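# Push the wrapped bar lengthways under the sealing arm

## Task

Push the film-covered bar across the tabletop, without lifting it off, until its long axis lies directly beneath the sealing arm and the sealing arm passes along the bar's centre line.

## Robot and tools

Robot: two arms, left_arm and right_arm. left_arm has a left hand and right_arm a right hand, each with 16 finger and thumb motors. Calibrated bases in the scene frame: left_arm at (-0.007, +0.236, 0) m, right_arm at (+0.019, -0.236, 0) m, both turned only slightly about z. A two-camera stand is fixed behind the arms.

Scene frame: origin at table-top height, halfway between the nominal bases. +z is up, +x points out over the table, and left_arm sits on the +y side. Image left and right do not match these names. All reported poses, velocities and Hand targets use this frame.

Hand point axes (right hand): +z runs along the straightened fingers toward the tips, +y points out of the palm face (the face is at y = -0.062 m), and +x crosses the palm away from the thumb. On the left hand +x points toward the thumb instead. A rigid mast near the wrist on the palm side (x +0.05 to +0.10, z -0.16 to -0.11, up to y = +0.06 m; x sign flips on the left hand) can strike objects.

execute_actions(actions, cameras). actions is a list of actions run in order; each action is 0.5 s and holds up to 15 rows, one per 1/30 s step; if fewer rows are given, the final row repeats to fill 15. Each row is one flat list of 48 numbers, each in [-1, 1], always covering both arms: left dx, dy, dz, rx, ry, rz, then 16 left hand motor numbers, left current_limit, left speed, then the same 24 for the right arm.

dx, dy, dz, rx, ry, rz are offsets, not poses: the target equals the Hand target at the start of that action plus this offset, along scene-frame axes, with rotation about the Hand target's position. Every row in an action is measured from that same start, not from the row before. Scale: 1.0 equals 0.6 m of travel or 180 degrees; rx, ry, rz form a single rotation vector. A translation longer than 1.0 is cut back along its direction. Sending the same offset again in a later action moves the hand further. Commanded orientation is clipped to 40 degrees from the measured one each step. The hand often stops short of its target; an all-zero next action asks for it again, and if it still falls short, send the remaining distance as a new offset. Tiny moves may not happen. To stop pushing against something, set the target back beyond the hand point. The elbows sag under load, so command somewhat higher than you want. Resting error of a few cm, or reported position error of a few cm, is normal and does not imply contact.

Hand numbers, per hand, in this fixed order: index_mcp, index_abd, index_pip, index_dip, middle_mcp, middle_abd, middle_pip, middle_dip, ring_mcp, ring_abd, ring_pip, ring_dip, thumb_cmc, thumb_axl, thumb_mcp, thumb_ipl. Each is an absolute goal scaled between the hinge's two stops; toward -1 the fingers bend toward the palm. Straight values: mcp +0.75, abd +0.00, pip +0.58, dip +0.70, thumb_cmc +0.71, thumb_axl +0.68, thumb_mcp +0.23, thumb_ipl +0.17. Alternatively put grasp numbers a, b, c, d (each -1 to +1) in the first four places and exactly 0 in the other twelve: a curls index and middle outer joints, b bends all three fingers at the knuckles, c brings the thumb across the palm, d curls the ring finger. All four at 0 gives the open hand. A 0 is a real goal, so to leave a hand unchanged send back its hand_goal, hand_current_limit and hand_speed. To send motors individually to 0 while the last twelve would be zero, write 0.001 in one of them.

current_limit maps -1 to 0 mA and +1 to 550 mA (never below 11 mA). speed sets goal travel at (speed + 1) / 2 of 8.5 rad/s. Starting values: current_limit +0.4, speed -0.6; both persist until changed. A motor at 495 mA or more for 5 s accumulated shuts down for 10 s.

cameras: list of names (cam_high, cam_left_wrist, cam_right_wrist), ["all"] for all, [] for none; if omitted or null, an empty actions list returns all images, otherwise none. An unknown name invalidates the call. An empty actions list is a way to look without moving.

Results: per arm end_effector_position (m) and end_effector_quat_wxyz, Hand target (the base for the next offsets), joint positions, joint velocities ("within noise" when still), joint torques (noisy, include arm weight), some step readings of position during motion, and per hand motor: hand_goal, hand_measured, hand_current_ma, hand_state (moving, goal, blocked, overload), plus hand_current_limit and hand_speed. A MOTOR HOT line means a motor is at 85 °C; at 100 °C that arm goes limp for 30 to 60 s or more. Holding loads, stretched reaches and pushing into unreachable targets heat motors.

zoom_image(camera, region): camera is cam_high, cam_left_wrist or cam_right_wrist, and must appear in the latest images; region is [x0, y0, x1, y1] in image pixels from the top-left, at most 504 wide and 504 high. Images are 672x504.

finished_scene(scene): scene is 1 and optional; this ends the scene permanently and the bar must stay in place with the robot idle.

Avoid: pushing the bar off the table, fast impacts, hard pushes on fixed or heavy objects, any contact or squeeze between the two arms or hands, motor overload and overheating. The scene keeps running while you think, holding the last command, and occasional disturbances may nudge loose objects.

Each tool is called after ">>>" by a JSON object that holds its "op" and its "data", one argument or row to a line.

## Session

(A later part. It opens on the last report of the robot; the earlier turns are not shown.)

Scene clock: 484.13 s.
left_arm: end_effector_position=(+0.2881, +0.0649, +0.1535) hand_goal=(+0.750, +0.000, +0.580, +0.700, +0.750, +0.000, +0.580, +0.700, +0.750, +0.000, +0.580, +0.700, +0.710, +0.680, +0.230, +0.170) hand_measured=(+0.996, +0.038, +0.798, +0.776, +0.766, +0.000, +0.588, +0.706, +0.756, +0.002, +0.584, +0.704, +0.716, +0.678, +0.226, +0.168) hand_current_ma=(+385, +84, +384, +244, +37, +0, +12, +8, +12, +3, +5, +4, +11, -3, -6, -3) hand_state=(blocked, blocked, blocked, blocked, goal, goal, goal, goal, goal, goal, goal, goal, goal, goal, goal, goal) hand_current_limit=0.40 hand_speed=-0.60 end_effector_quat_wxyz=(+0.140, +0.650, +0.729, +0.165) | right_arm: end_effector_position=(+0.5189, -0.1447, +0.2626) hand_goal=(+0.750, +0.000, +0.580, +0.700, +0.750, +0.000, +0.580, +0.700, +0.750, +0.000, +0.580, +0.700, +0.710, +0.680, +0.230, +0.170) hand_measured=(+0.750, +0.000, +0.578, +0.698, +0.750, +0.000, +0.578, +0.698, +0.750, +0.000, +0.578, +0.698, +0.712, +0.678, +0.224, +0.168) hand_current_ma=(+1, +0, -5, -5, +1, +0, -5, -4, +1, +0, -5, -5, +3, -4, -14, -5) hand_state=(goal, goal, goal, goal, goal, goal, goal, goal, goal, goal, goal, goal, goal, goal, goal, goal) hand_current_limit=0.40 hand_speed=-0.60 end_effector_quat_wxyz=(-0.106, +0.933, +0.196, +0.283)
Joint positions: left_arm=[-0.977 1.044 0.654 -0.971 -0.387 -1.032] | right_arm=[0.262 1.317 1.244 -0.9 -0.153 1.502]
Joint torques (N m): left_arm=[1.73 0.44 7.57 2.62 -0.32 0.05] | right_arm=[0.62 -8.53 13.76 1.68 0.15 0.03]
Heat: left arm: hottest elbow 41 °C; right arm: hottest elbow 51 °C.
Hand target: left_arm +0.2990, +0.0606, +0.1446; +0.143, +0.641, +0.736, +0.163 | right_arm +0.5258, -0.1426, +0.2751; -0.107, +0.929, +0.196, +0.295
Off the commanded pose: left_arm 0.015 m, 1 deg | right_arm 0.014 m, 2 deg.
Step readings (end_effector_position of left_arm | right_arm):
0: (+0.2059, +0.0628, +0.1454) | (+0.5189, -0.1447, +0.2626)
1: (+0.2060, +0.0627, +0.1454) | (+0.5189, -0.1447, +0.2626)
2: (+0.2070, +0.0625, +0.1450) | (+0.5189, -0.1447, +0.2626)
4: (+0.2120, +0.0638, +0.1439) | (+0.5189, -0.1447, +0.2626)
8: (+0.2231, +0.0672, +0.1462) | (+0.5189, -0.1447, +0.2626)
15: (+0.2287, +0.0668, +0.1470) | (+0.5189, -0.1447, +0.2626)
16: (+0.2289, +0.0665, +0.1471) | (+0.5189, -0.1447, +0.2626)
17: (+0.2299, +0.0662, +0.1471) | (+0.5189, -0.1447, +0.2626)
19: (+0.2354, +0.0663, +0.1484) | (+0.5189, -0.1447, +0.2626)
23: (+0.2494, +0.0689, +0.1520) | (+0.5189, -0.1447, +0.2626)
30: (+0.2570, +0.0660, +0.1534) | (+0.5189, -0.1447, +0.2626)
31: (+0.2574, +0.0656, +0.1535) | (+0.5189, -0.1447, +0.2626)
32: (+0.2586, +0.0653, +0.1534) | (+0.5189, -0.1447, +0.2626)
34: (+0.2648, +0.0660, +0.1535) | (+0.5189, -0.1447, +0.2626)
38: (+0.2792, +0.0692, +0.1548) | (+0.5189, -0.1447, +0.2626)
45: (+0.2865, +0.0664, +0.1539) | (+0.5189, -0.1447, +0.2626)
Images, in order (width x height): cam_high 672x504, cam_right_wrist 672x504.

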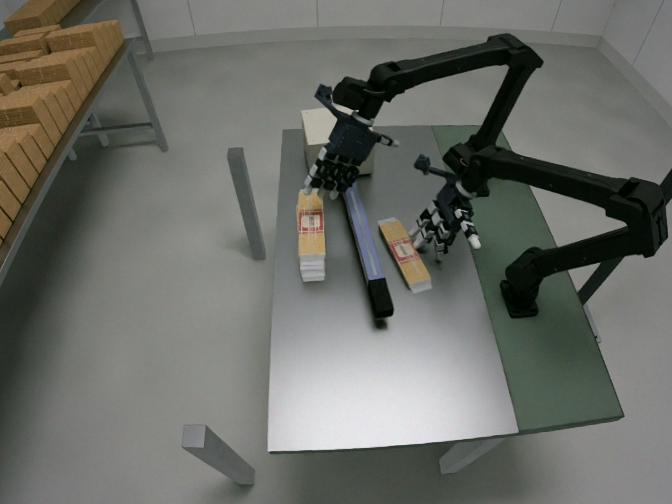

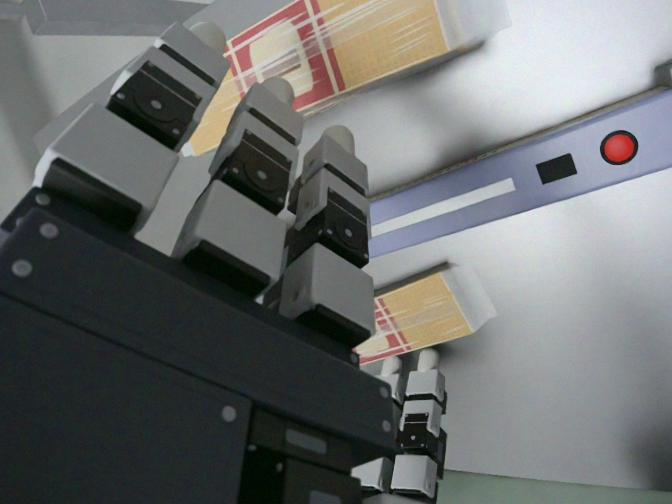

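>>> {"op": "execute_actions", "data": {
  "actions": [
    [[-0.06,0,0.03,0,0,0,0,0,0,0,0,0,0,0,0,0,0,0,0,0,0,0,0.4,-0.6,0,0,0,0,0,0,0,0,0,0,0,0,0,0,0,0,0,0,0,0,0,0,0.4,-0.6]],
    [[0,0.07,0,0,0,0,0,0,0,0,0,0,0,0,0,0,0,0,0,0,0,0,0.4,-0.6,0,0,0,0,0,0,0,0,0,0,0,0,0,0,0,0,0,0,0,0,0,0,0.4,-0.6]]
  ],
  "cameras": ["cam_high","cam_right_wrist","cam_left_wrist"]
}}

>>> {"op": "zoom_image", "data": {
  "camera": "cam_high",
  "region": [330, 180, 480, 330]
}}

Scene clock: 515.60 s.
left_arm: end_effector_position=(+0.2634, +0.0986, +0.1637) hand_goal=(+0.750, +0.000, +0.580, +0.700, +0.750, +0.000, +0.580, +0.700, +0.750, +0.000, +0.580, +0.700, +0.710, +0.680, +0.230, +0.170) hand_measured=(+0.758, +0.002, +0.584, +0.704, +0.758, +0.000, +0.584, +0.704, +0.756, +0.002, +0.584, +0.704, +0.716, +0.678, +0.226, +0.168) hand_current_ma=(+14, +2, +5, +4, +15, +0, +5, +5, +10, +2, +4, +4, +11, -3, -6, -3) hand_state=(goal, goal, goal, goal, goal, goal, goal, goal, goal, goal, goal, goal, goal, goal, goal, goal) hand_current_limit=0.40 hand_speed=-0.60 end_effector_quat_wxyz=(+0.148, +0.638, +0.738, +0.162) | right_arm: end_effector_position=(+0.5189, -0.1447, +0.2626) hand_goal=(+0.750, +0.000, +0.580, +0.700, +0.750, +0.000, +0.580, +0.700, +0.750, +0.000, +0.580, +0.700, +0.710, +0.680, +0.230, +0.170) hand_measured=(+0.750, +0.000, +0.578, +0.698, +0.750, +0.000, +0.578, +0.698, +0.750, +0.000, +0.578, +0.698, +0.712, +0.678, +0.224, +0.168) hand_current_ma=(+1, +0, -5, -5, +1, +0, -5, -4, +1, +0, -5, -5, +3, -4, -14, -5) hand_state=(goal, goal, goal, goal, goal, goal, goal, goal, goal, goal, goal, goal, goal, goal, goal, goal) hand_current_limit=0.40 hand_speed=-0.60 end_effector_quat_wxyz=(-0.106, +0.933, +0.196, +0.283)
Joint positions: left_arm=[-0.984 0.892 0.596 -1.058 -0.388 -1.068] | right_arm=[0.262 1.317 1.244 -0.9 -0.153 1.502]
Joint torques (N m): left_arm=[0.79 -2.08 7.13 0.34 -0.43 0.2] | right_arm=[1.03 -8.7 13.87 1.65 0.13 0.04]
Heat: left arm: hottest elbow 41 °C; right arm: hottest elbow 51 °C.
Hand target: left_arm +0.2630, +0.1028, +0.1625; +0.143, +0.641, +0.736, +0.163 | right_arm +0.5258, -0.1426, +0.2751; -0.107, +0.929, +0.196, +0.295
Off the commanded pose: left_arm 0.004 m, 1 deg | right_arm 0.014 m, 2 deg.
Step readings (end_effector_position of left_arm | right_arm):
0: (+0.2881, +0.0649, +0.1535) | (+0.5189, -0.1447, +0.2626)
1: (+0.2881, +0.0649, +0.1535) | (+0.5189, -0.1447, +0.2626)
2: (+0.2878, +0.0650, +0.1538) | (+0.5189, -0.1447, +0.2626)
4: (+0.2837, +0.0641, +0.1553) | (+0.5189, -0.1447, +0.2626)
8: (+0.2710, +0.0598, +0.1560) | (+0.5189, -0.1447, +0.2626)
15: (+0.2655, +0.0613, +0.1557) | (+0.5189, -0.1447, +0.2626)
16: (+0.2653, +0.0617, +0.1558) | (+0.5189, -0.1447, +0.2626)
17: (+0.2650, +0.0626, +0.1559) | (+0.5189, -0.1447, +0.2626)
19: (+0.2641, +0.0698, +0.1569) | (+0.5189, -0.1447, +0.2626)
23: (+0.2629, +0.0929, +0.1608) | (+0.5189, -0.1447, +0.2626)
30: (+0.2630, +0.0989, +0.1637) | (+0.5189, -0.1447, +0.2626)
camera_calibration:
cam_left_wrist: T_world_to_cam=[[-0.507459, -0.828076, -0.238275, 0.22159], [-0.817239, 0.374868, 0.437714, 0.0632735], [-0.273139, 0.41685, -0.866967, 0.295972], [0, 0, 0, 1]] pos_world=[0.244999, 0.0363979, 0.281702]

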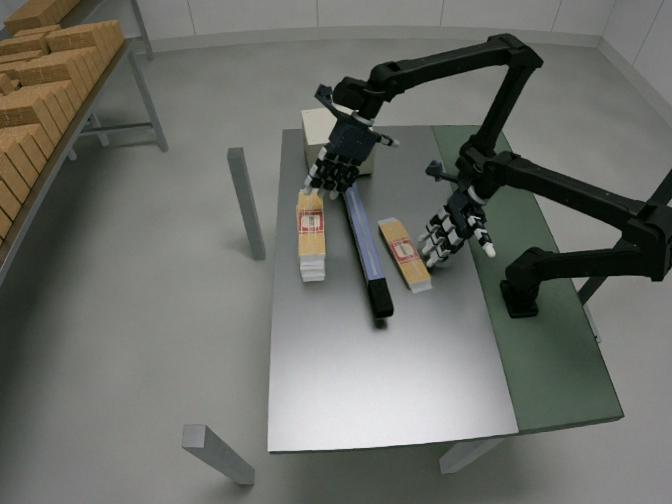

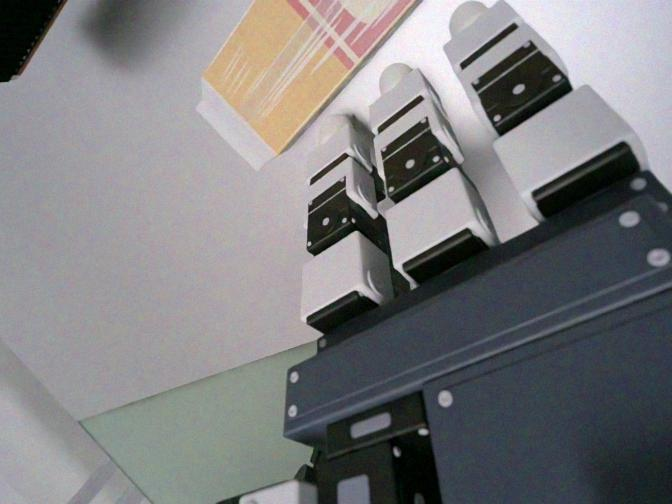

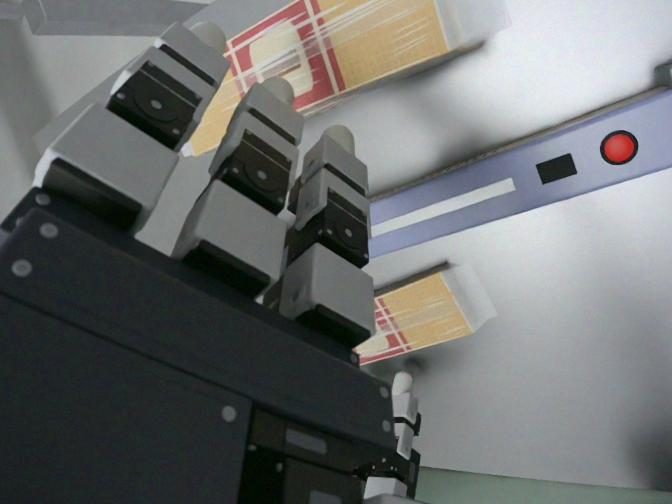

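Scaled by 3.360.

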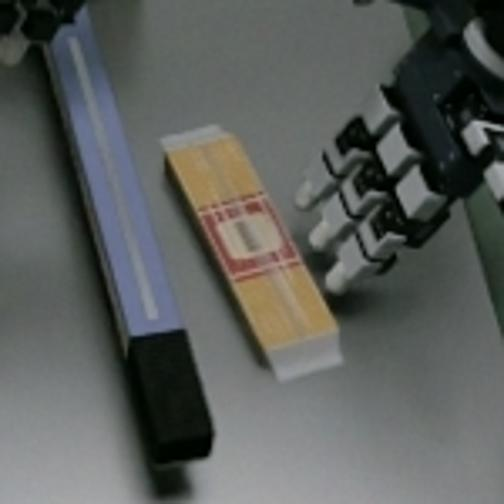

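>>> {"op": "execute_actions", "data": {
  "actions": [
    [[0.03,0,-0.006,0,0,0,0,0,0,0,0,0,0,0,0,0,0,0,0,0,0,0,0.4,-0.6,0,0,0,0,0,0,0,0,0,0,0,0,0,0,0,0,0,0,0,0,0,0,0.4,-0.6]],
    [[0.035,0,0,0,0,0,0,0,0,0,0,0,0,0,0,0,0,0,0,0,0,0,0.4,-0.6,0,0,0,0,0,0,0,0,0,0,0,0,0,0,0,0,0,0,0,0,0,0,0.4,-0.6]],
    [[0.035,0,0,0,0,0,0,0,0,0,0,0,0,0,0,0,0,0,0,0,0,0,0.4,-0.6,0,0,0,0,0,0,0,0,0,0,0,0,0,0,0,0,0,0,0,0,0,0,0.4,-0.6]]
  ],
  "cameras": ["cam_high","cam_right_wrist"]
}}

>>> {"op": "zoom_image", "data": {
  "camera": "cam_high",
  "region": [330, 180, 480, 330]
}}

>>> {"op": "zoom_image", "data": {
  "camera": "cam_right_wrist",
  "region": [340, 180, 640, 480]
}}

Scene clock: 560.83 s.
left_arm: end_effector_position=(+0.3065, +0.1111, +0.1462) hand_goal=(+0.750, +0.000, +0.580, +0.700, +0.750, +0.000, +0.580, +0.700, +0.750, +0.000, +0.580, +0.700, +0.710, +0.680, +0.230, +0.170) hand_measured=(+0.758, +0.000, +0.584, +0.704, +0.762, +0.000, +0.584, +0.704, +0.766, +0.010, +0.590, +0.706, +0.716, +0.678, +0.226, +0.168) hand_current_ma=(+15, +1, +5, +4, +23, +0, +7, +5, +34, +16, +16, +11, +11, -3, -6, -3) hand_state=(goal, goal, goal, goal, goal, goal, goal, goal, goal, goal, goal, goal, goal, goal, goal, goal) hand_current_limit=0.40 hand_speed=-0.60 end_effector_quat_wxyz=(+0.129, +0.645, +0.736, +0.161) | right_arm: end_effector_position=(+0.5189, -0.1447, +0.2626) hand_goal=(+0.750, +0.000, +0.580, +0.700, +0.750, +0.000, +0.580, +0.700, +0.750, +0.000, +0.580, +0.700, +0.710, +0.680, +0.230, +0.170) hand_measured=(+0.750, +0.000, +0.578, +0.698, +0.750, +0.000, +0.578, +0.698, +0.750, +0.000, +0.578, +0.698, +0.712, +0.678, +0.224, +0.168) hand_current_ma=(+1, +0, -5, -5, +1, +0, -5, -4, +1, +0, -5, -5, +3, -4, -14, -5) hand_state=(goal, goal, goal, goal, goal, goal, goal, goal, goal, goal, goal, goal, goal, goal, goal, goal) hand_current_limit=0.40 hand_speed=-0.60 end_effector_quat_wxyz=(-0.106, +0.933, +0.196, +0.283)
Joint positions: left_arm=[-0.799 0.979 0.602 -0.945 -0.337 -0.869] | right_arm=[0.262 1.317 1.244 -0.9 -0.153 1.502]
Joint torques (N m): left_arm=[1.44 -0.5 10.26 1.47 -0.54 0.22] | right_arm=[0.67 -8.7 13.78 1.66 0.11 0.02]
Heat: left arm: hottest elbow 42 °C; right arm: hottest elbow 52 °C.
Hand target: left_arm +0.3231, +0.1026, +0.1591; +0.143, +0.641, +0.736, +0.163 | right_arm +0.5258, -0.1426, +0.2751; -0.107, +0.929, +0.196, +0.295
Off the commanded pose: left_arm 0.022 m, 2 deg | right_arm 0.014 m, 2 deg.
Step readings (end_effector_position of left_arm | right_arm):
0: (+0.2634, +0.0985, +0.1637) | (+0.5189, -0.1447, +0.2626)
1: (+0.2635, +0.0986, +0.1636) | (+0.5189, -0.1447, +0.2626)
2: (+0.2638, +0.0987, +0.1633) | (+0.5189, -0.1447, +0.2626)
4: (+0.2665, +0.1011, +0.1627) | (+0.5189, -0.1447, +0.2626)
8: (+0.2737, +0.1060, +0.1611) | (+0.5189, -0.1447, +0.2626)
15: (+0.2763, +0.1048, +0.1590) | (+0.5189, -0.1447, +0.2626)
16: (+0.2765, +0.1046, +0.1589) | (+0.5189, -0.1447, +0.2626)
17: (+0.2772, +0.1042, +0.1585) | (+0.5189, -0.1447, +0.2626)
19: (+0.2812, +0.1055, +0.1567) | (+0.5189, -0.1447, +0.2626)
23: (+0.2892, +0.1105, +0.1519) | (+0.5189, -0.1447, +0.2626)
30: (+0.2921, +0.1097, +0.1499) | (+0.5189, -0.1447, +0.2626)
31: (+0.2924, +0.1096, +0.1499) | (+0.5189, -0.1447, +0.2626)
32: (+0.2930, +0.1093, +0.1495) | (+0.5189, -0.1447, +0.2626)
34: (+0.2964, +0.1103, +0.1474) | (+0.5189, -0.1447, +0.2626)
38: (+0.3038, +0.1128, +0.1459) | (+0.5189, -0.1447, +0.2626)
45: (+0.3061, +0.1115, +0.1461) | (+0.5189, -0.1447, +0.2626)
Images, in order (width x height): cam_high 672x504, cam_right_wrist 672x504.

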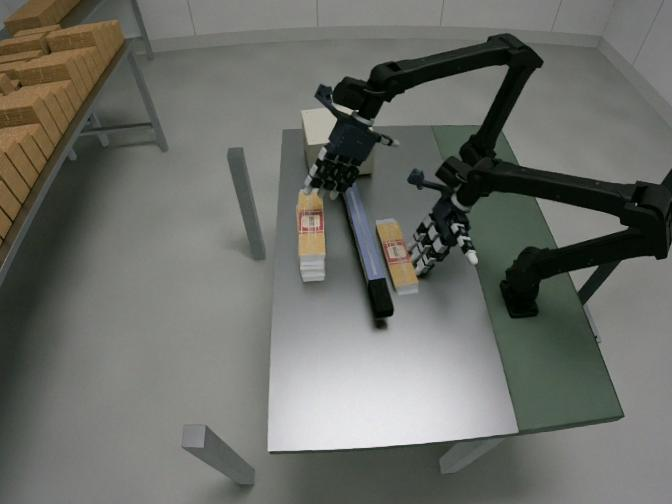

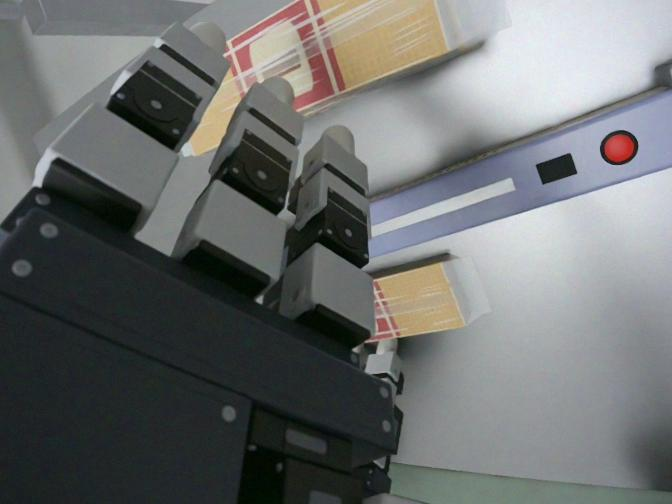

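Scaled by 3.360.

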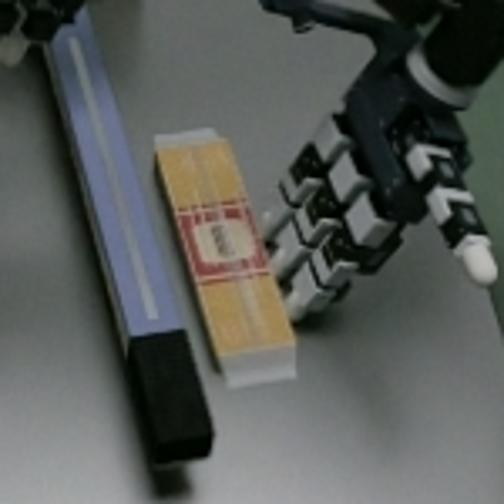

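Scaled by 1.680.

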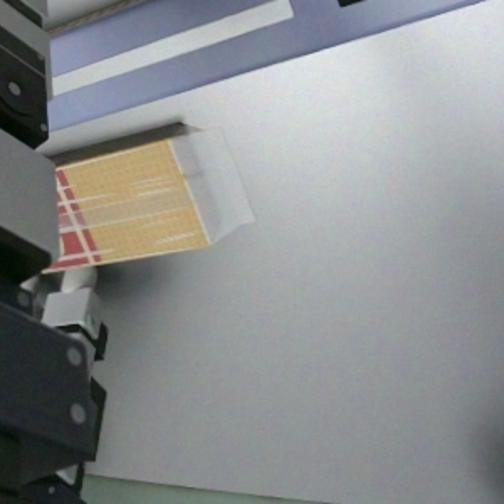

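>>> {"op": "execute_actions", "data": {
  "actions": [
    [[0.035,0,0.012,0,0,0.006,0,0,0,0,0,0,0,0,0,0,0,0,0,0,0,0,0.4,-0.6,0,0,0,0,0,0,0,0,0,0,0,0,0,0,0,0,0,0,0,0,0,0,0.4,-0.6]],
    [[0.035,0,0,0,0,0.004,0,0,0,0,0,0,0,0,0,0,0,0,0,0,0,0,0.4,-0.6,0,0,0,0,0,0,0,0,0,0,0,0,0,0,0,0,0,0,0,0,0,0,0.4,-0.6]]
  ],
  "cameras": ["cam_high","cam_right_wrist"]
}}

>>> {"op": "zoom_image", "data": {
  "camera": "cam_high",
  "region": [330, 180, 480, 330]
}}

>>> {"op": "zoom_image", "data": {
  "camera": "cam_right_wrist",
  "region": [340, 180, 640, 480]
}}

Scene clock: 585.20 s.
left_arm: end_effector_position=(+0.3448, +0.1122, +0.1475) hand_goal=(+0.750, +0.000, +0.580, +0.700, +0.750, +0.000, +0.580, +0.700, +0.750, +0.000, +0.580, +0.700, +0.710, +0.680, +0.230, +0.170) hand_measured=(+0.756, +0.000, +0.584, +0.704, +0.758, +0.002, +0.584, +0.704, +0.772, +0.006, +0.592, +0.708, +0.716, +0.678, +0.226, +0.168) hand_current_ma=(+8, +1, +4, +4, +13, +1, +4, +5, +54, +9, +22, +14, +10, -3, -6, -3) hand_state=(goal, goal, goal, goal, goal, goal, goal, goal, blocked, goal, goal, goal, goal, goal, goal, goal) hand_current_limit=0.40 hand_speed=-0.60 end_effector_quat_wxyz=(+0.118, +0.635, +0.746, +0.162) | right_arm: end_effector_position=(+0.5189, -0.1447, +0.2626) hand_goal=(+0.750, +0.000, +0.580, +0.700, +0.750, +0.000, +0.580, +0.700, +0.750, +0.000, +0.580, +0.700, +0.710, +0.680, +0.230, +0.170) hand_measured=(+0.750, +0.000, +0.578, +0.698, +0.750, +0.000, +0.578, +0.698, +0.750, +0.000, +0.578, +0.698, +0.712, +0.678, +0.224, +0.168) hand_current_ma=(+1, +0, -5, -5, +1, +0, -5, -4, +1, +0, -5, -5, +3, -4, -14, -5) hand_state=(goal, goal, goal, goal, goal, goal, goal, goal, goal, goal, goal, goal, goal, goal, goal, goal) hand_current_limit=0.40 hand_speed=-0.60 end_effector_quat_wxyz=(-0.106, +0.933, +0.196, +0.283)
Joint positions: left_arm=[-0.704 1.085 0.675 -0.907 -0.319 -0.805] | right_arm=[0.262 1.317 1.244 -0.9 -0.153 1.502]
Joint torques (N m): left_arm=[1.2 -2.37 10.92 1.44 -0.56 0.18] | right_arm=[1.08 -8.64 13.72 1.61 0.12 0.03]
Heat: left arm: hottest elbow 45 °C; right arm: hottest elbow 52 °C.
Hand target: left_arm +0.3651, +0.1026, +0.1663; +0.141, +0.629, +0.746, +0.166 | right_arm +0.5258, -0.1426, +0.2751; -0.107, +0.929, +0.196, +0.295
Off the commanded pose: left_arm 0.029 m, 3 deg | right_arm 0.014 m, 2 deg.
Step readings (end_effector_position of left_arm | right_arm):
0: (+0.3066, +0.1111, +0.1462) | (+0.5189, -0.1447, +0.2626)
1: (+0.3066, +0.1110, +0.1462) | (+0.5189, -0.1447, +0.2626)
2: (+0.3071, +0.1111, +0.1461) | (+0.5189, -0.1447, +0.2626)
4: (+0.3104, +0.1114, +0.1471) | (+0.5189, -0.1447, +0.2626)
8: (+0.3198, +0.1135, +0.1469) | (+0.5189, -0.1447, +0.2626)
15: (+0.3246, +0.1129, +0.1471) | (+0.5189, -0.1447, +0.2626)
16: (+0.3247, +0.1128, +0.1471) | (+0.5189, -0.1447, +0.2626)
17: (+0.3253, +0.1128, +0.1471) | (+0.5189, -0.1447, +0.2626)
19: (+0.3284, +0.1128, +0.1477) | (+0.5189, -0.1447, +0.2626)
23: (+0.3385, +0.1127, +0.1493) | (+0.5189, -0.1447, +0.2626)
30: (+0.3447, +0.1125, +0.1475) | (+0.5189, -0.1447, +0.2626)
Images, in order (width x height): cam_high 672x504, cam_right_wrist 672x504.

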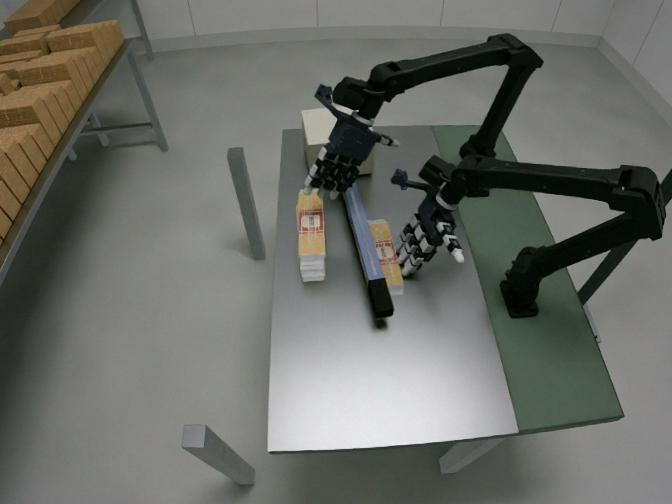

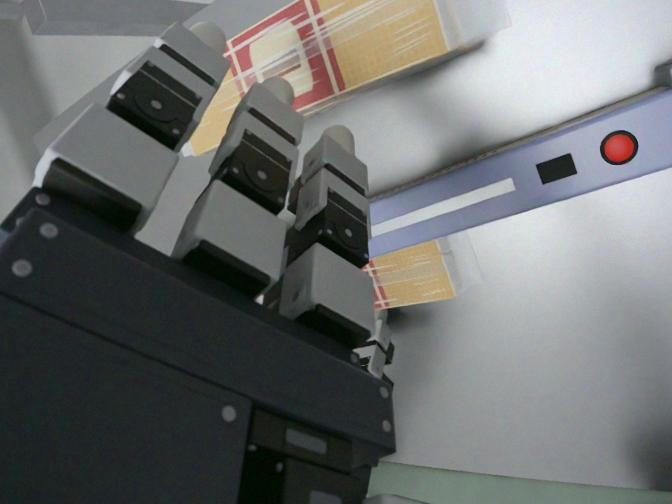

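Scaled by 3.360.

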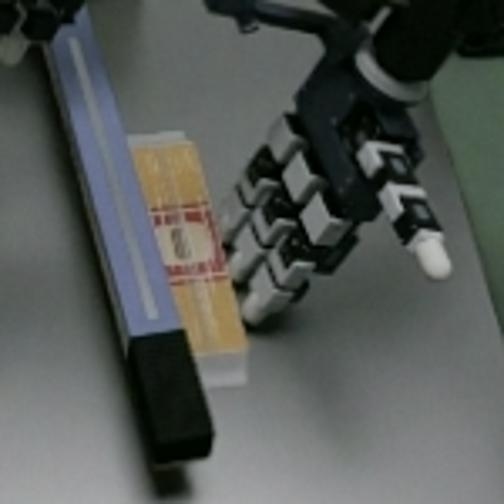

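Scaled by 1.680.

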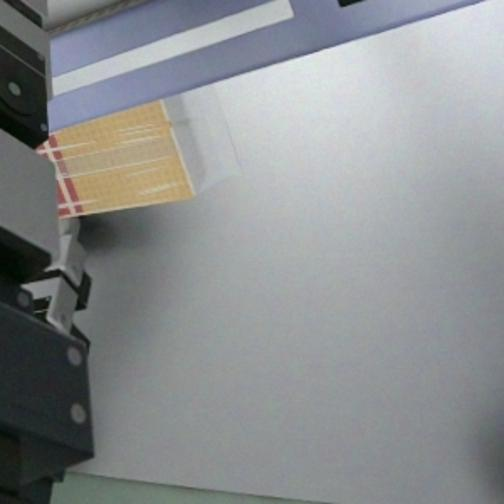

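>>> {"op": "execute_actions", "data": {
  "actions": [
    [[-0.05,0,0.012,-0.01,0,0,0,0,0,0,0,0,0,0,0,0,0,0,0,0,0,0,0.4,-0.6,0,0,0,0,0,0,0,0,0,0,0,0,0,0,0,0,0,0,0,0,0,0,0.4,-0.6]],
    [[0,-0.03,0.008,0,0,0,0,0,0,0,0,0,0,0,0,0,0,0,0,0,0,0,0.4,-0.6,0,0,0,0,0,0,0,0,0,0,0,0,0,0,0,0,0,0,0,0,0,0,0.4,-0.6]]
  ],
  "cameras": ["cam_high","cam_left_wrist"]
}}

>>> {"op": "zoom_image", "data": {
  "camera": "cam_high",
  "region": [330, 180, 480, 330]
}}

Scene clock: 617.23 s.
left_arm: end_effector_position=(+0.3241, +0.0977, +0.1561) hand_goal=(+0.750, +0.000, +0.580, +0.700, +0.750, +0.000, +0.580, +0.700, +0.750, +0.000, +0.580, +0.700, +0.710, +0.680, +0.230, +0.170) hand_measured=(+0.756, +0.000, +0.584, +0.704, +0.758, +0.002, +0.584, +0.704, +0.758, +0.002, +0.584, +0.704, +0.716, +0.678, +0.226, +0.168) hand_current_ma=(+8, +1, +4, +4, +12, +1, +4, +5, +14, +3, +5, +4, +10, -3, -6, -3) hand_state=(goal, goal, goal, goal, goal, goal, goal, goal, goal, goal, goal, goal, goal, goal, goal, goal) hand_current_limit=0.40 hand_speed=-0.60 end_effector_quat_wxyz=(+0.129, +0.634, +0.746, +0.155) | right_arm: end_effector_position=(+0.5189, -0.1447, +0.2626) hand_goal=(+0.750, +0.000, +0.580, +0.700, +0.750, +0.000, +0.580, +0.700, +0.750, +0.000, +0.580, +0.700, +0.710, +0.680, +0.230, +0.170) hand_measured=(+0.750, +0.000, +0.578, +0.698, +0.750, +0.000, +0.578, +0.698, +0.750, +0.000, +0.578, +0.698, +0.712, +0.678, +0.224, +0.168) hand_current_ma=(+1, +0, -5, -5, +1, +0, -5, -4, +1, +0, -5, -5, +3, -4, -14, -5) hand_state=(goal, goal, goal, goal, goal, goal, goal, goal, goal, goal, goal, goal, goal, goal, goal, goal) hand_current_limit=0.40 hand_speed=-0.60 end_effector_quat_wxyz=(-0.106, +0.933, +0.196, +0.283)
Joint positions: left_arm=[-0.788 1.046 0.675 -0.951 -0.325 -0.891] | right_arm=[0.262 1.317 1.244 -0.9 -0.153 1.502]
Joint torques (N m): left_arm=[-0.73 -2.9 11.23 0.4 -0.58 -0.1] | right_arm=[0.97 -8.7 13.78 1.65 0.11 0]
Heat: left arm: hottest elbow 48 °C; right arm: hottest elbow 52 °C.
Hand target: left_arm +0.3351, +0.0846, +0.1783; +0.150, +0.627, +0.749, +0.154 | right_arm +0.5258, -0.1426, +0.2751; -0.107, +0.929, +0.196, +0.295
Off the commanded pose: left_arm 0.028 m, 3 deg | right_arm 0.014 m, 2 deg.
Step readings (end_effector_position of left_arm | right_arm):
0: (+0.3448, +0.1122, +0.1475) | (+0.5189, -0.1447, +0.2626)
1: (+0.3448, +0.1122, +0.1475) | (+0.5189, -0.1447, +0.2626)
2: (+0.3447, +0.1121, +0.1477) | (+0.5189, -0.1447, +0.2626)
4: (+0.3433, +0.1113, +0.1493) | (+0.5189, -0.1447, +0.2626)
8: (+0.3383, +0.1085, +0.1581) | (+0.5189, -0.1447, +0.2626)
15: (+0.3342, +0.1070, +0.1637) | (+0.5189, -0.1447, +0.2626)
16: (+0.3341, +0.1072, +0.1636) | (+0.5189, -0.1447, +0.2626)
17: (+0.3333, +0.1066, +0.1634) | (+0.5189, -0.1447, +0.2626)
19: (+0.3311, +0.1047, +0.1631) | (+0.5189, -0.1447, +0.2626)
23: (+0.3259, +0.0972, +0.1590) | (+0.5189, -0.1447, +0.2626)
30: (+0.3243, +0.0972, +0.1561) | (+0.5189, -0.1447, +0.2626)
camera_calibration:
cam_left_wrist: T_world_to_cam=[[-0.499492, -0.836017, -0.227121, 0.246261], [-0.807378, 0.354177, 0.471911, 0.109887], [-0.314084, 0.419088, -0.85189, 0.317051], [0, 0, 0, 1]] pos_world=[0.311306, 0.0340865, 0.274167]
Images, in order (width x height): cam_high 672x504, cam_left_wrist 672x504.

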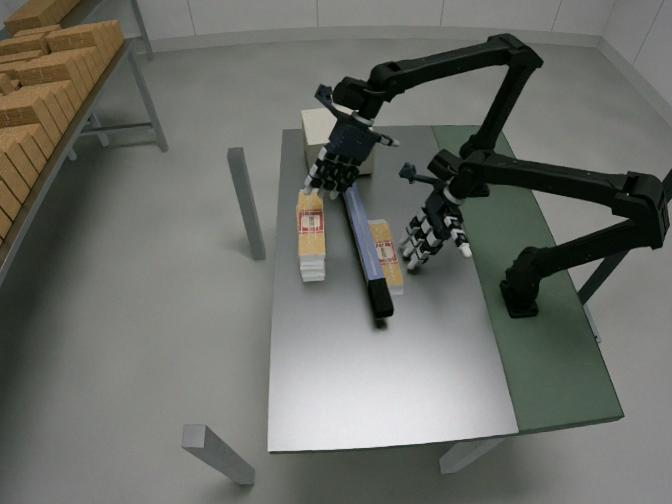

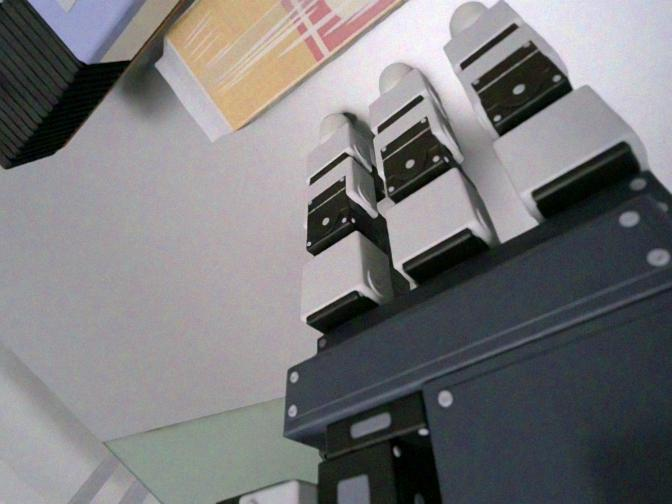

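Scaled by 3.360.

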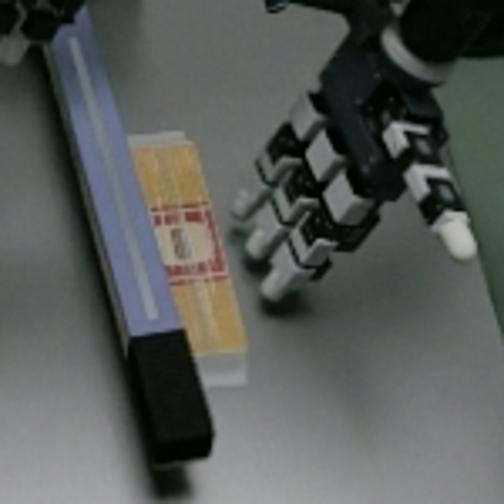

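>>> {"op": "execute_actions", "data": {
  "actions": [
    [[0.033,0,0.006,0,0,0,0,0,0,0,0,0,0,0,0,0,0,0,0,0,0,0,0.4,-0.6,0,0,0,0,0,0,0,0,0,0,0,0,0,0,0,0,0,0,0,0,0,0,0.4,-0.6]],
    [[0.033,0,0.008,0,0,0,0,0,0,0,0,0,0,0,0,0,0,0,0,0,0,0,0.4,-0.6,0,0,0,0,0,0,0,0,0,0,0,0,0,0,0,0,0,0,0,0,0,0,0.4,-0.6]]
  ],
  "cameras": ["cam_high","cam_right_wrist"]
}}

>>> {"op": "zoom_image", "data": {
  "camera": "cam_high",
  "region": [330, 180, 480, 330]
}}

Scene clock: 641.50 s.
left_arm: end_effector_position=(+0.3503, +0.1006, +0.1573) hand_goal=(+0.750, +0.000, +0.580, +0.700, +0.750, +0.000, +0.580, +0.700, +0.750, +0.000, +0.580, +0.700, +0.710, +0.680, +0.230, +0.170) hand_measured=(+0.756, +0.000, +0.584, +0.704, +0.756, +0.002, +0.584, +0.704, +0.764, +0.002, +0.586, +0.704, +0.716, +0.678, +0.226, +0.168) hand_current_ma=(+8, +1, +4, +4, +12, +1, +4, +4, +28, +2, +9, +5, +10, -3, -6, -3) hand_state=(goal, goal, goal, goal, goal, goal, goal, goal, goal, goal, goal, goal, goal, goal, goal, goal) hand_current_limit=0.40 hand_speed=-0.60 end_effector_quat_wxyz=(+0.115, +0.633, +0.750, +0.154) | right_arm: end_effector_position=(+0.5189, -0.1447, +0.2626) hand_goal=(+0.750, +0.000, +0.580, +0.700, +0.750, +0.000, +0.580, +0.700, +0.750, +0.000, +0.580, +0.700, +0.710, +0.680, +0.230, +0.170) hand_measured=(+0.750, +0.000, +0.578, +0.698, +0.750, +0.000, +0.578, +0.698, +0.750, +0.000, +0.578, +0.698, +0.712, +0.678, +0.224, +0.168) hand_current_ma=(+1, +0, -5, -5, +1, +0, -5, -4, +1, +0, -5, -5, +3, -4, -14, -5) hand_state=(goal, goal, goal, goal, goal, goal, goal, goal, goal, goal, goal, goal, goal, goal, goal, goal) hand_current_limit=0.40 hand_speed=-0.60 end_effector_quat_wxyz=(-0.106, +0.933, +0.196, +0.283)
Joint positions: left_arm=[-0.717 1.113 0.73 -0.948 -0.306 -0.831] | right_arm=[0.262 1.317 1.244 -0.9 -0.153 1.502]
Joint torques (N m): left_arm=[0.79 -3.6 12.26 1.31 -0.35 0.17] | right_arm=[1.14 -8.47 13.82 1.62 0.11 0.03]
Heat: left arm: hottest elbow 50 °C; right arm: hottest elbow 53 °C.
Hand target: left_arm +0.3747, +0.0846, +0.1867; +0.151, +0.627, +0.749, +0.154 | right_arm +0.5258, -0.1426, +0.2751; -0.107, +0.929, +0.196, +0.295
Off the commanded pose: left_arm 0.041 m, 4 deg | right_arm 0.014 m, 2 deg.
Step readings (end_effector_position of left_arm | right_arm):
0: (+0.3240, +0.0977, +0.1561) | (+0.5189, -0.1447, +0.2626)
1: (+0.3240, +0.0977, +0.1561) | (+0.5189, -0.1447, +0.2626)
2: (+0.3241, +0.0977, +0.1558) | (+0.5189, -0.1447, +0.2626)
4: (+0.3249, +0.0980, +0.1547) | (+0.5189, -0.1447, +0.2626)
8: (+0.3301, +0.1004, +0.1527) | (+0.5189, -0.1447, +0.2626)
15: (+0.3329, +0.1006, +0.1536) | (+0.5189, -0.1447, +0.2626)
16: (+0.3332, +0.1004, +0.1539) | (+0.5189, -0.1447, +0.2626)
17: (+0.3339, +0.1007, +0.1539) | (+0.5189, -0.1447, +0.2626)
19: (+0.3371, +0.1006, +0.1546) | (+0.5189, -0.1447, +0.2626)
23: (+0.3464, +0.1016, +0.1573) | (+0.5189, -0.1447, +0.2626)
30: (+0.3498, +0.1008, +0.1572) | (+0.5189, -0.1447, +0.2626)
Images, in order (width x height): cam_high 672x504, cam_right_wrist 672x504.

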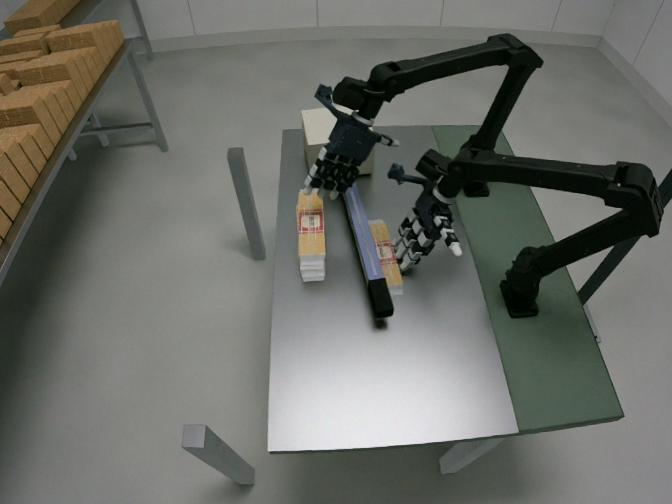

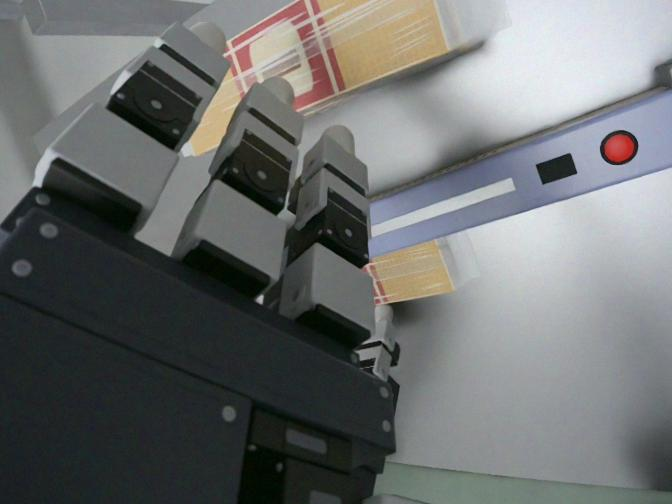

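Scaled by 3.360.

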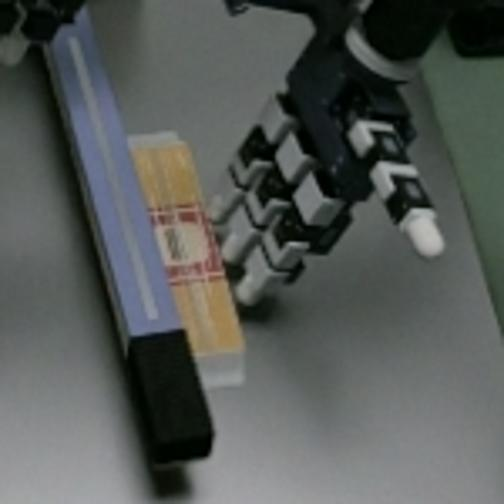

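>>> {"op": "execute_actions", "data": {
  "actions": [
    [[0.033,0,0.004,-0.008,0,0,0,0,0,0,0,0,0,0,0,0,0,0,0,0,0,0,0.4,-0.6,0,0,0,0,0,0,0,0,0,0,0,0,0,0,0,0,0,0,0,0,0,0,0.4,-0.6]],
    [[0.033,0,0.004,0,0,0,0,0,0,0,0,0,0,0,0,0,0,0,0,0,0,0,0.4,-0.6,0,0,0,0,0,0,0,0,0,0,0,0,0,0,0,0,0,0,0,0,0,0,0.4,-0.6]]
  ],
  "cameras": ["cam_high","cam_right_wrist","cam_left_wrist"]
}}

>>> {"op": "zoom_image", "data": {
  "camera": "cam_high",
  "region": [330, 180, 430, 330]
}}

>>> {"op": "zoom_image", "data": {
  "camera": "cam_right_wrist",
  "region": [340, 100, 640, 400]
}}

Scene clock: 656.30 s.
left_arm: end_effector_position=(+0.3873, +0.0993, +0.1605) hand_goal=(+0.750, +0.000, +0.580, +0.700, +0.750, +0.000, +0.580, +0.700, +0.750, +0.000, +0.580, +0.700, +0.710, +0.680, +0.230, +0.170) hand_measured=(+0.756, +0.000, +0.584, +0.704, +0.760, +0.002, +0.584, +0.704, +0.760, +0.002, +0.586, +0.704, +0.716, +0.678, +0.226, +0.168) hand_current_ma=(+8, +1, +4, +4, +17, +1, +4, +4, +21, +2, +7, +5, +10, -3, -6, -3) hand_state=(goal, goal, goal, goal, goal, goal, goal, goal, goal, goal, goal, goal, goal, goal, goal, goal) hand_current_limit=0.40 hand_speed=-0.60 end_effector_quat_wxyz=(+0.121, +0.630, +0.754, +0.141) | right_arm: end_effector_position=(+0.5189, -0.1447, +0.2626) hand_goal=(+0.750, +0.000, +0.580, +0.700, +0.750, +0.000, +0.580, +0.700, +0.750, +0.000, +0.580, +0.700, +0.710, +0.680, +0.230, +0.170) hand_measured=(+0.750, +0.000, +0.578, +0.698, +0.750, +0.000, +0.578, +0.698, +0.750, +0.000, +0.578, +0.698, +0.712, +0.678, +0.224, +0.168) hand_current_ma=(+1, +0, -5, -5, +1, +0, -5, -4, +1, +0, -5, -5, +3, -4, -14, -5) hand_state=(goal, goal, goal, goal, goal, goal, goal, goal, goal, goal, goal, goal, goal, goal, goal, goal) hand_current_limit=0.40 hand_speed=-0.60 end_effector_quat_wxyz=(-0.106, +0.933, +0.196, +0.283)
Joint positions: left_arm=[-0.635 1.187 0.799 -0.911 -0.26 -0.759] | right_arm=[0.262 1.317 1.244 -0.9 -0.153 1.502]
Joint torques (N m): left_arm=[1.2 -4.37 12.38 1.54 -0.32 0.23] | right_arm=[0.85 -8.82 13.72 1.62 0.11 0.04]
Heat: left arm: hottest elbow 51 °C; right arm: hottest elbow 53 °C.
Hand target: left_arm +0.4142, +0.0847, +0.1913; +0.158, +0.625, +0.751, +0.144 | right_arm +0.5258, -0.1426, +0.2751; -0.107, +0.929, +0.196, +0.295
Off the commanded pose: left_arm 0.044 m, 4 deg | right_arm 0.014 m, 2 deg.
Step readings (end_effector_position of left_arm | right_arm):
0: (+0.3504, +0.1005, +0.1573) | (+0.5189, -0.1447, +0.2626)
1: (+0.3503, +0.1004, +0.1572) | (+0.5189, -0.1447, +0.2626)
2: (+0.3508, +0.0999, +0.1568) | (+0.5189, -0.1447, +0.2626)
4: (+0.3538, +0.0998, +0.1560) | (+0.5189, -0.1447, +0.2626)
8: (+0.3631, +0.1015, +0.1572) | (+0.5189, -0.1447, +0.2626)
15: (+0.3679, +0.1003, +0.1586) | (+0.5189, -0.1447, +0.2626)
16: (+0.3681, +0.1001, +0.1587) | (+0.5189, -0.1447, +0.2626)
17: (+0.3688, +0.1001, +0.1585) | (+0.5189, -0.1447, +0.2626)
19: (+0.3719, +0.0996, +0.1582) | (+0.5189, -0.1447, +0.2626)
23: (+0.3822, +0.1004, +0.1591) | (+0.5189, -0.1447, +0.2626)
30: (+0.3869, +0.0995, +0.1606) | (+0.5189, -0.1447, +0.2626)
camera_calibration:
cam_left_wrist: T_world_to_cam=[[-0.49451, -0.845838, -0.200046, 0.274826], [-0.797461, 0.349985, 0.491494, 0.151751], [-0.345712, 0.402577, -0.847594, 0.353232], [0, 0, 0, 1]] pos_world=[0.379036, 0.0371441, 0.27979]

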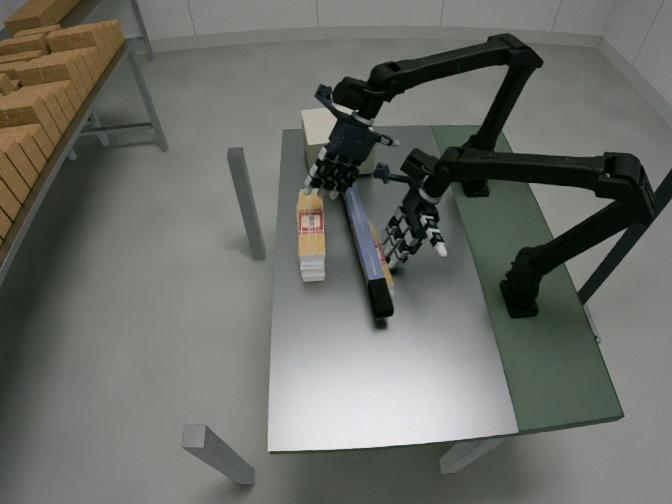

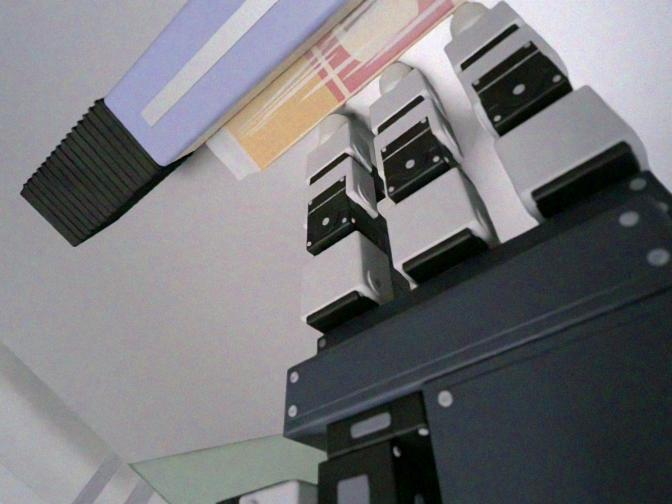

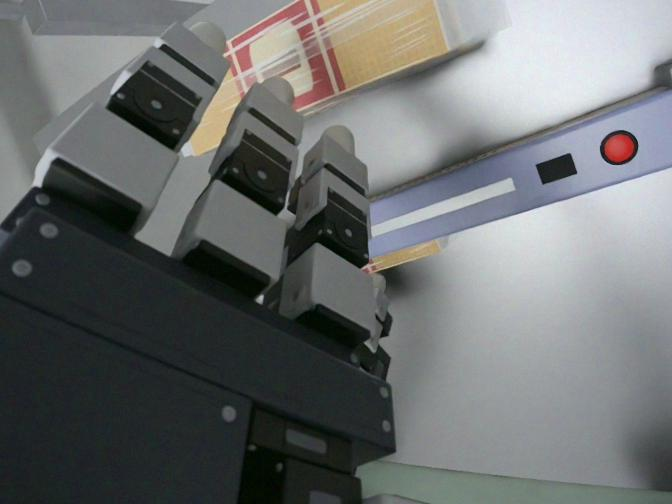

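Scaled by 3.360.

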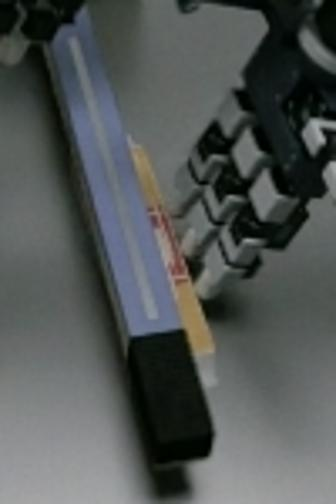

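Scaled by 1.680.

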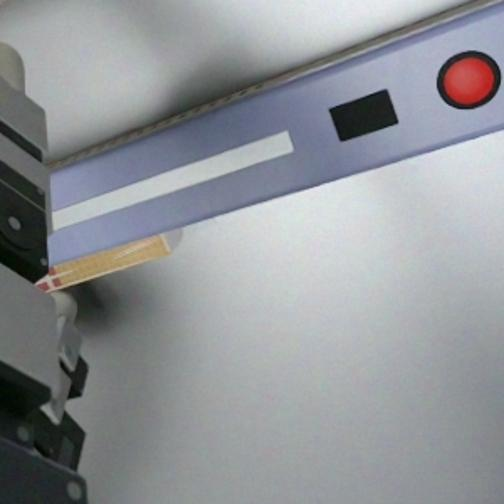

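>>> {"op": "execute_actions", "data": {
  "actions": [
    [[0.024,0,0.003,0,0,-0.006,0,0,0,0,0,0,0,0,0,0,0,0,0,0,0,0,0.4,-0.6,0,0,0,0,0,0,0,0,0,0,0,0,0,0,0,0,0,0,0,0,0,0,0.4,-0.6]]
  ],
  "cameras": ["cam_high","cam_right_wrist","cam_left_wrist"]
}}

>>> {"op": "zoom_image", "data": {
  "camera": "cam_high",
  "region": [340, 200, 420, 330]
}}

>>> {"op": "zoom_image", "data": {
  "camera": "cam_right_wrist",
  "region": [350, 150, 550, 300]
}}

>>> {"op": "zoom_image", "data": {
  "camera": "cam_left_wrist",
  "region": [0, 0, 500, 260]
}}

Scene clock: 704.37 s.
left_arm: end_effector_position=(+0.4010, +0.0987, +0.1619) hand_goal=(+0.750, +0.000, +0.580, +0.700, +0.750, +0.000, +0.580, +0.700, +0.750, +0.000, +0.580, +0.700, +0.710, +0.680, +0.230, +0.170) hand_measured=(+0.758, +0.000, +0.584, +0.704, +0.758, +0.002, +0.584, +0.704, +0.758, +0.002, +0.584, +0.704, +0.716, +0.678, +0.226, +0.168) hand_current_ma=(+14, +1, +4, +4, +17, +1, +4, +4, +15, +2, +5, +4, +10, -3, -6, -3) hand_state=(goal, goal, goal, goal, goal, goal, goal, goal, goal, goal, goal, goal, goal, goal, goal, goal) hand_current_limit=0.40 hand_speed=-0.60 end_effector_quat_wxyz=(+0.123, +0.637, +0.748, +0.138) | right_arm: end_effector_position=(+0.5189, -0.1447, +0.2626) hand_goal=(+0.750, +0.000, +0.580, +0.700, +0.750, +0.000, +0.580, +0.700, +0.750, +0.000, +0.580, +0.700, +0.710, +0.680, +0.230, +0.170) hand_measured=(+0.750, +0.000, +0.578, +0.698, +0.750, +0.000, +0.578, +0.698, +0.750, +0.000, +0.578, +0.698, +0.712, +0.678, +0.224, +0.168) hand_current_ma=(+1, +0, -5, -5, +1, +0, -5, -4, +1, +0, -5, -5, +3, -4, -14, -5) hand_state=(goal, goal, goal, goal, goal, goal, goal, goal, goal, goal, goal, goal, goal, goal, goal, goal) hand_current_limit=0.40 hand_speed=-0.60 end_effector_quat_wxyz=(-0.106, +0.933, +0.196, +0.283)
Joint positions: left_arm=[-0.606 1.21 0.821 -0.899 -0.243 -0.713] | right_arm=[0.262 1.317 1.244 -0.9 -0.153 1.502]
Joint torques (N m): left_arm=[0.85 -5.07 12.42 1.58 -0.27 0.24] | right_arm=[1.2 -8.53 13.79 1.63 0.13 0.03]
Heat: left arm: hottest elbow 57 °C; right arm: hottest elbow 53 °C.
Hand target: left_arm +0.4286, +0.0846, +0.1933; +0.160, +0.632, +0.745, +0.143 | right_arm +0.5258, -0.1426, +0.2751; -0.107, +0.929, +0.196, +0.295
Off the commanded pose: left_arm 0.044 m, 4 deg | right_arm 0.014 m, 2 deg.
Step readings (end_effector_position of left_arm | right_arm):
0: (+0.3874, +0.0992, +0.1607) | (+0.5189, -0.1447, +0.2626)
1: (+0.3875, +0.0991, +0.1607) | (+0.5189, -0.1447, +0.2626)
2: (+0.3877, +0.0988, +0.1604) | (+0.5189, -0.1447, +0.2626)
4: (+0.3900, +0.0987, +0.1602) | (+0.5189, -0.1447, +0.2626)
8: (+0.3972, +0.0997, +0.1611) | (+0.5189, -0.1447, +0.2626)
15: (+0.4007, +0.0989, +0.1619) | (+0.5189, -0.1447, +0.2626)
camera_calibration:
cam_left_wrist: T_world_to_cam=[[-0.509856, -0.837548, -0.196367, 0.286091], [-0.790119, 0.365643, 0.491952, 0.157633], [-0.340233, 0.405978, -0.848188, 0.356946], [0, 0, 0, 1]] pos_world=[0.391859, 0.0370648, 0.281388]

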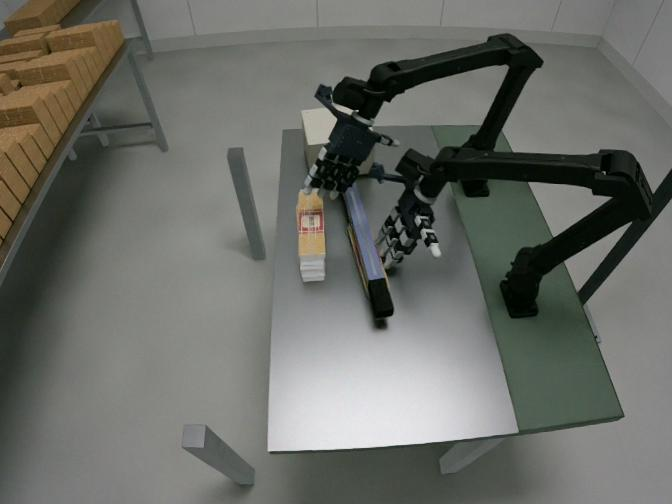

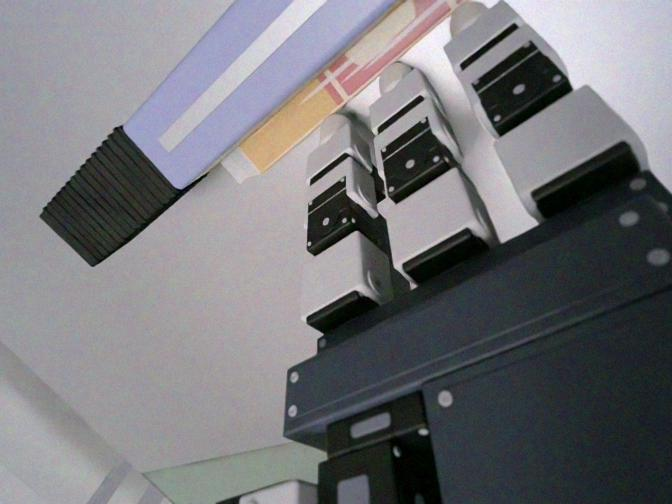

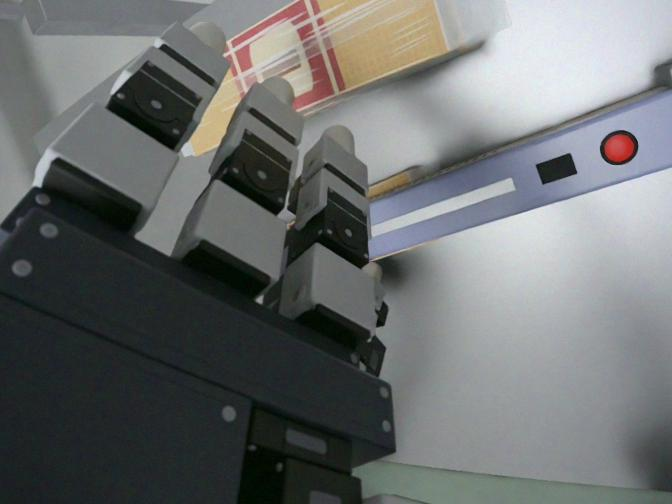

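Scaled by 3.877.

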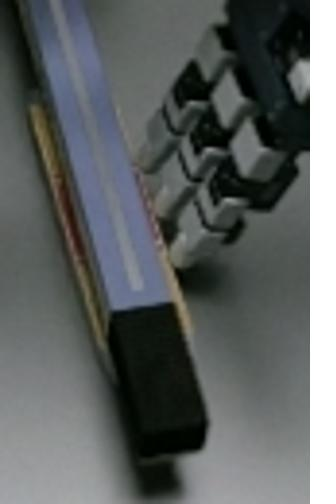

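Scaled by 2.520.

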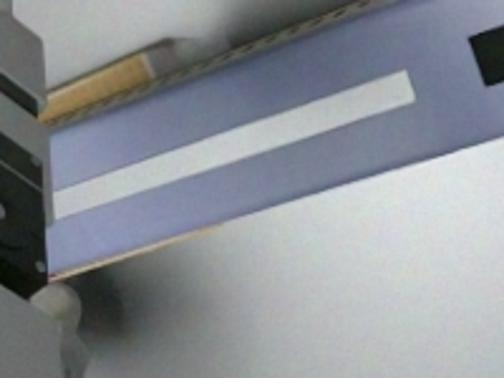

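Scaled by 1.008.

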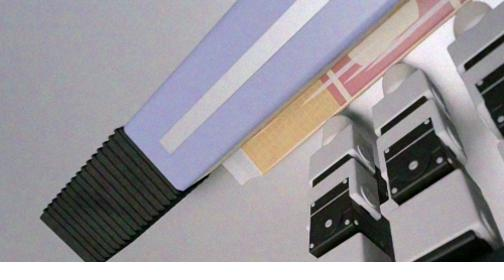

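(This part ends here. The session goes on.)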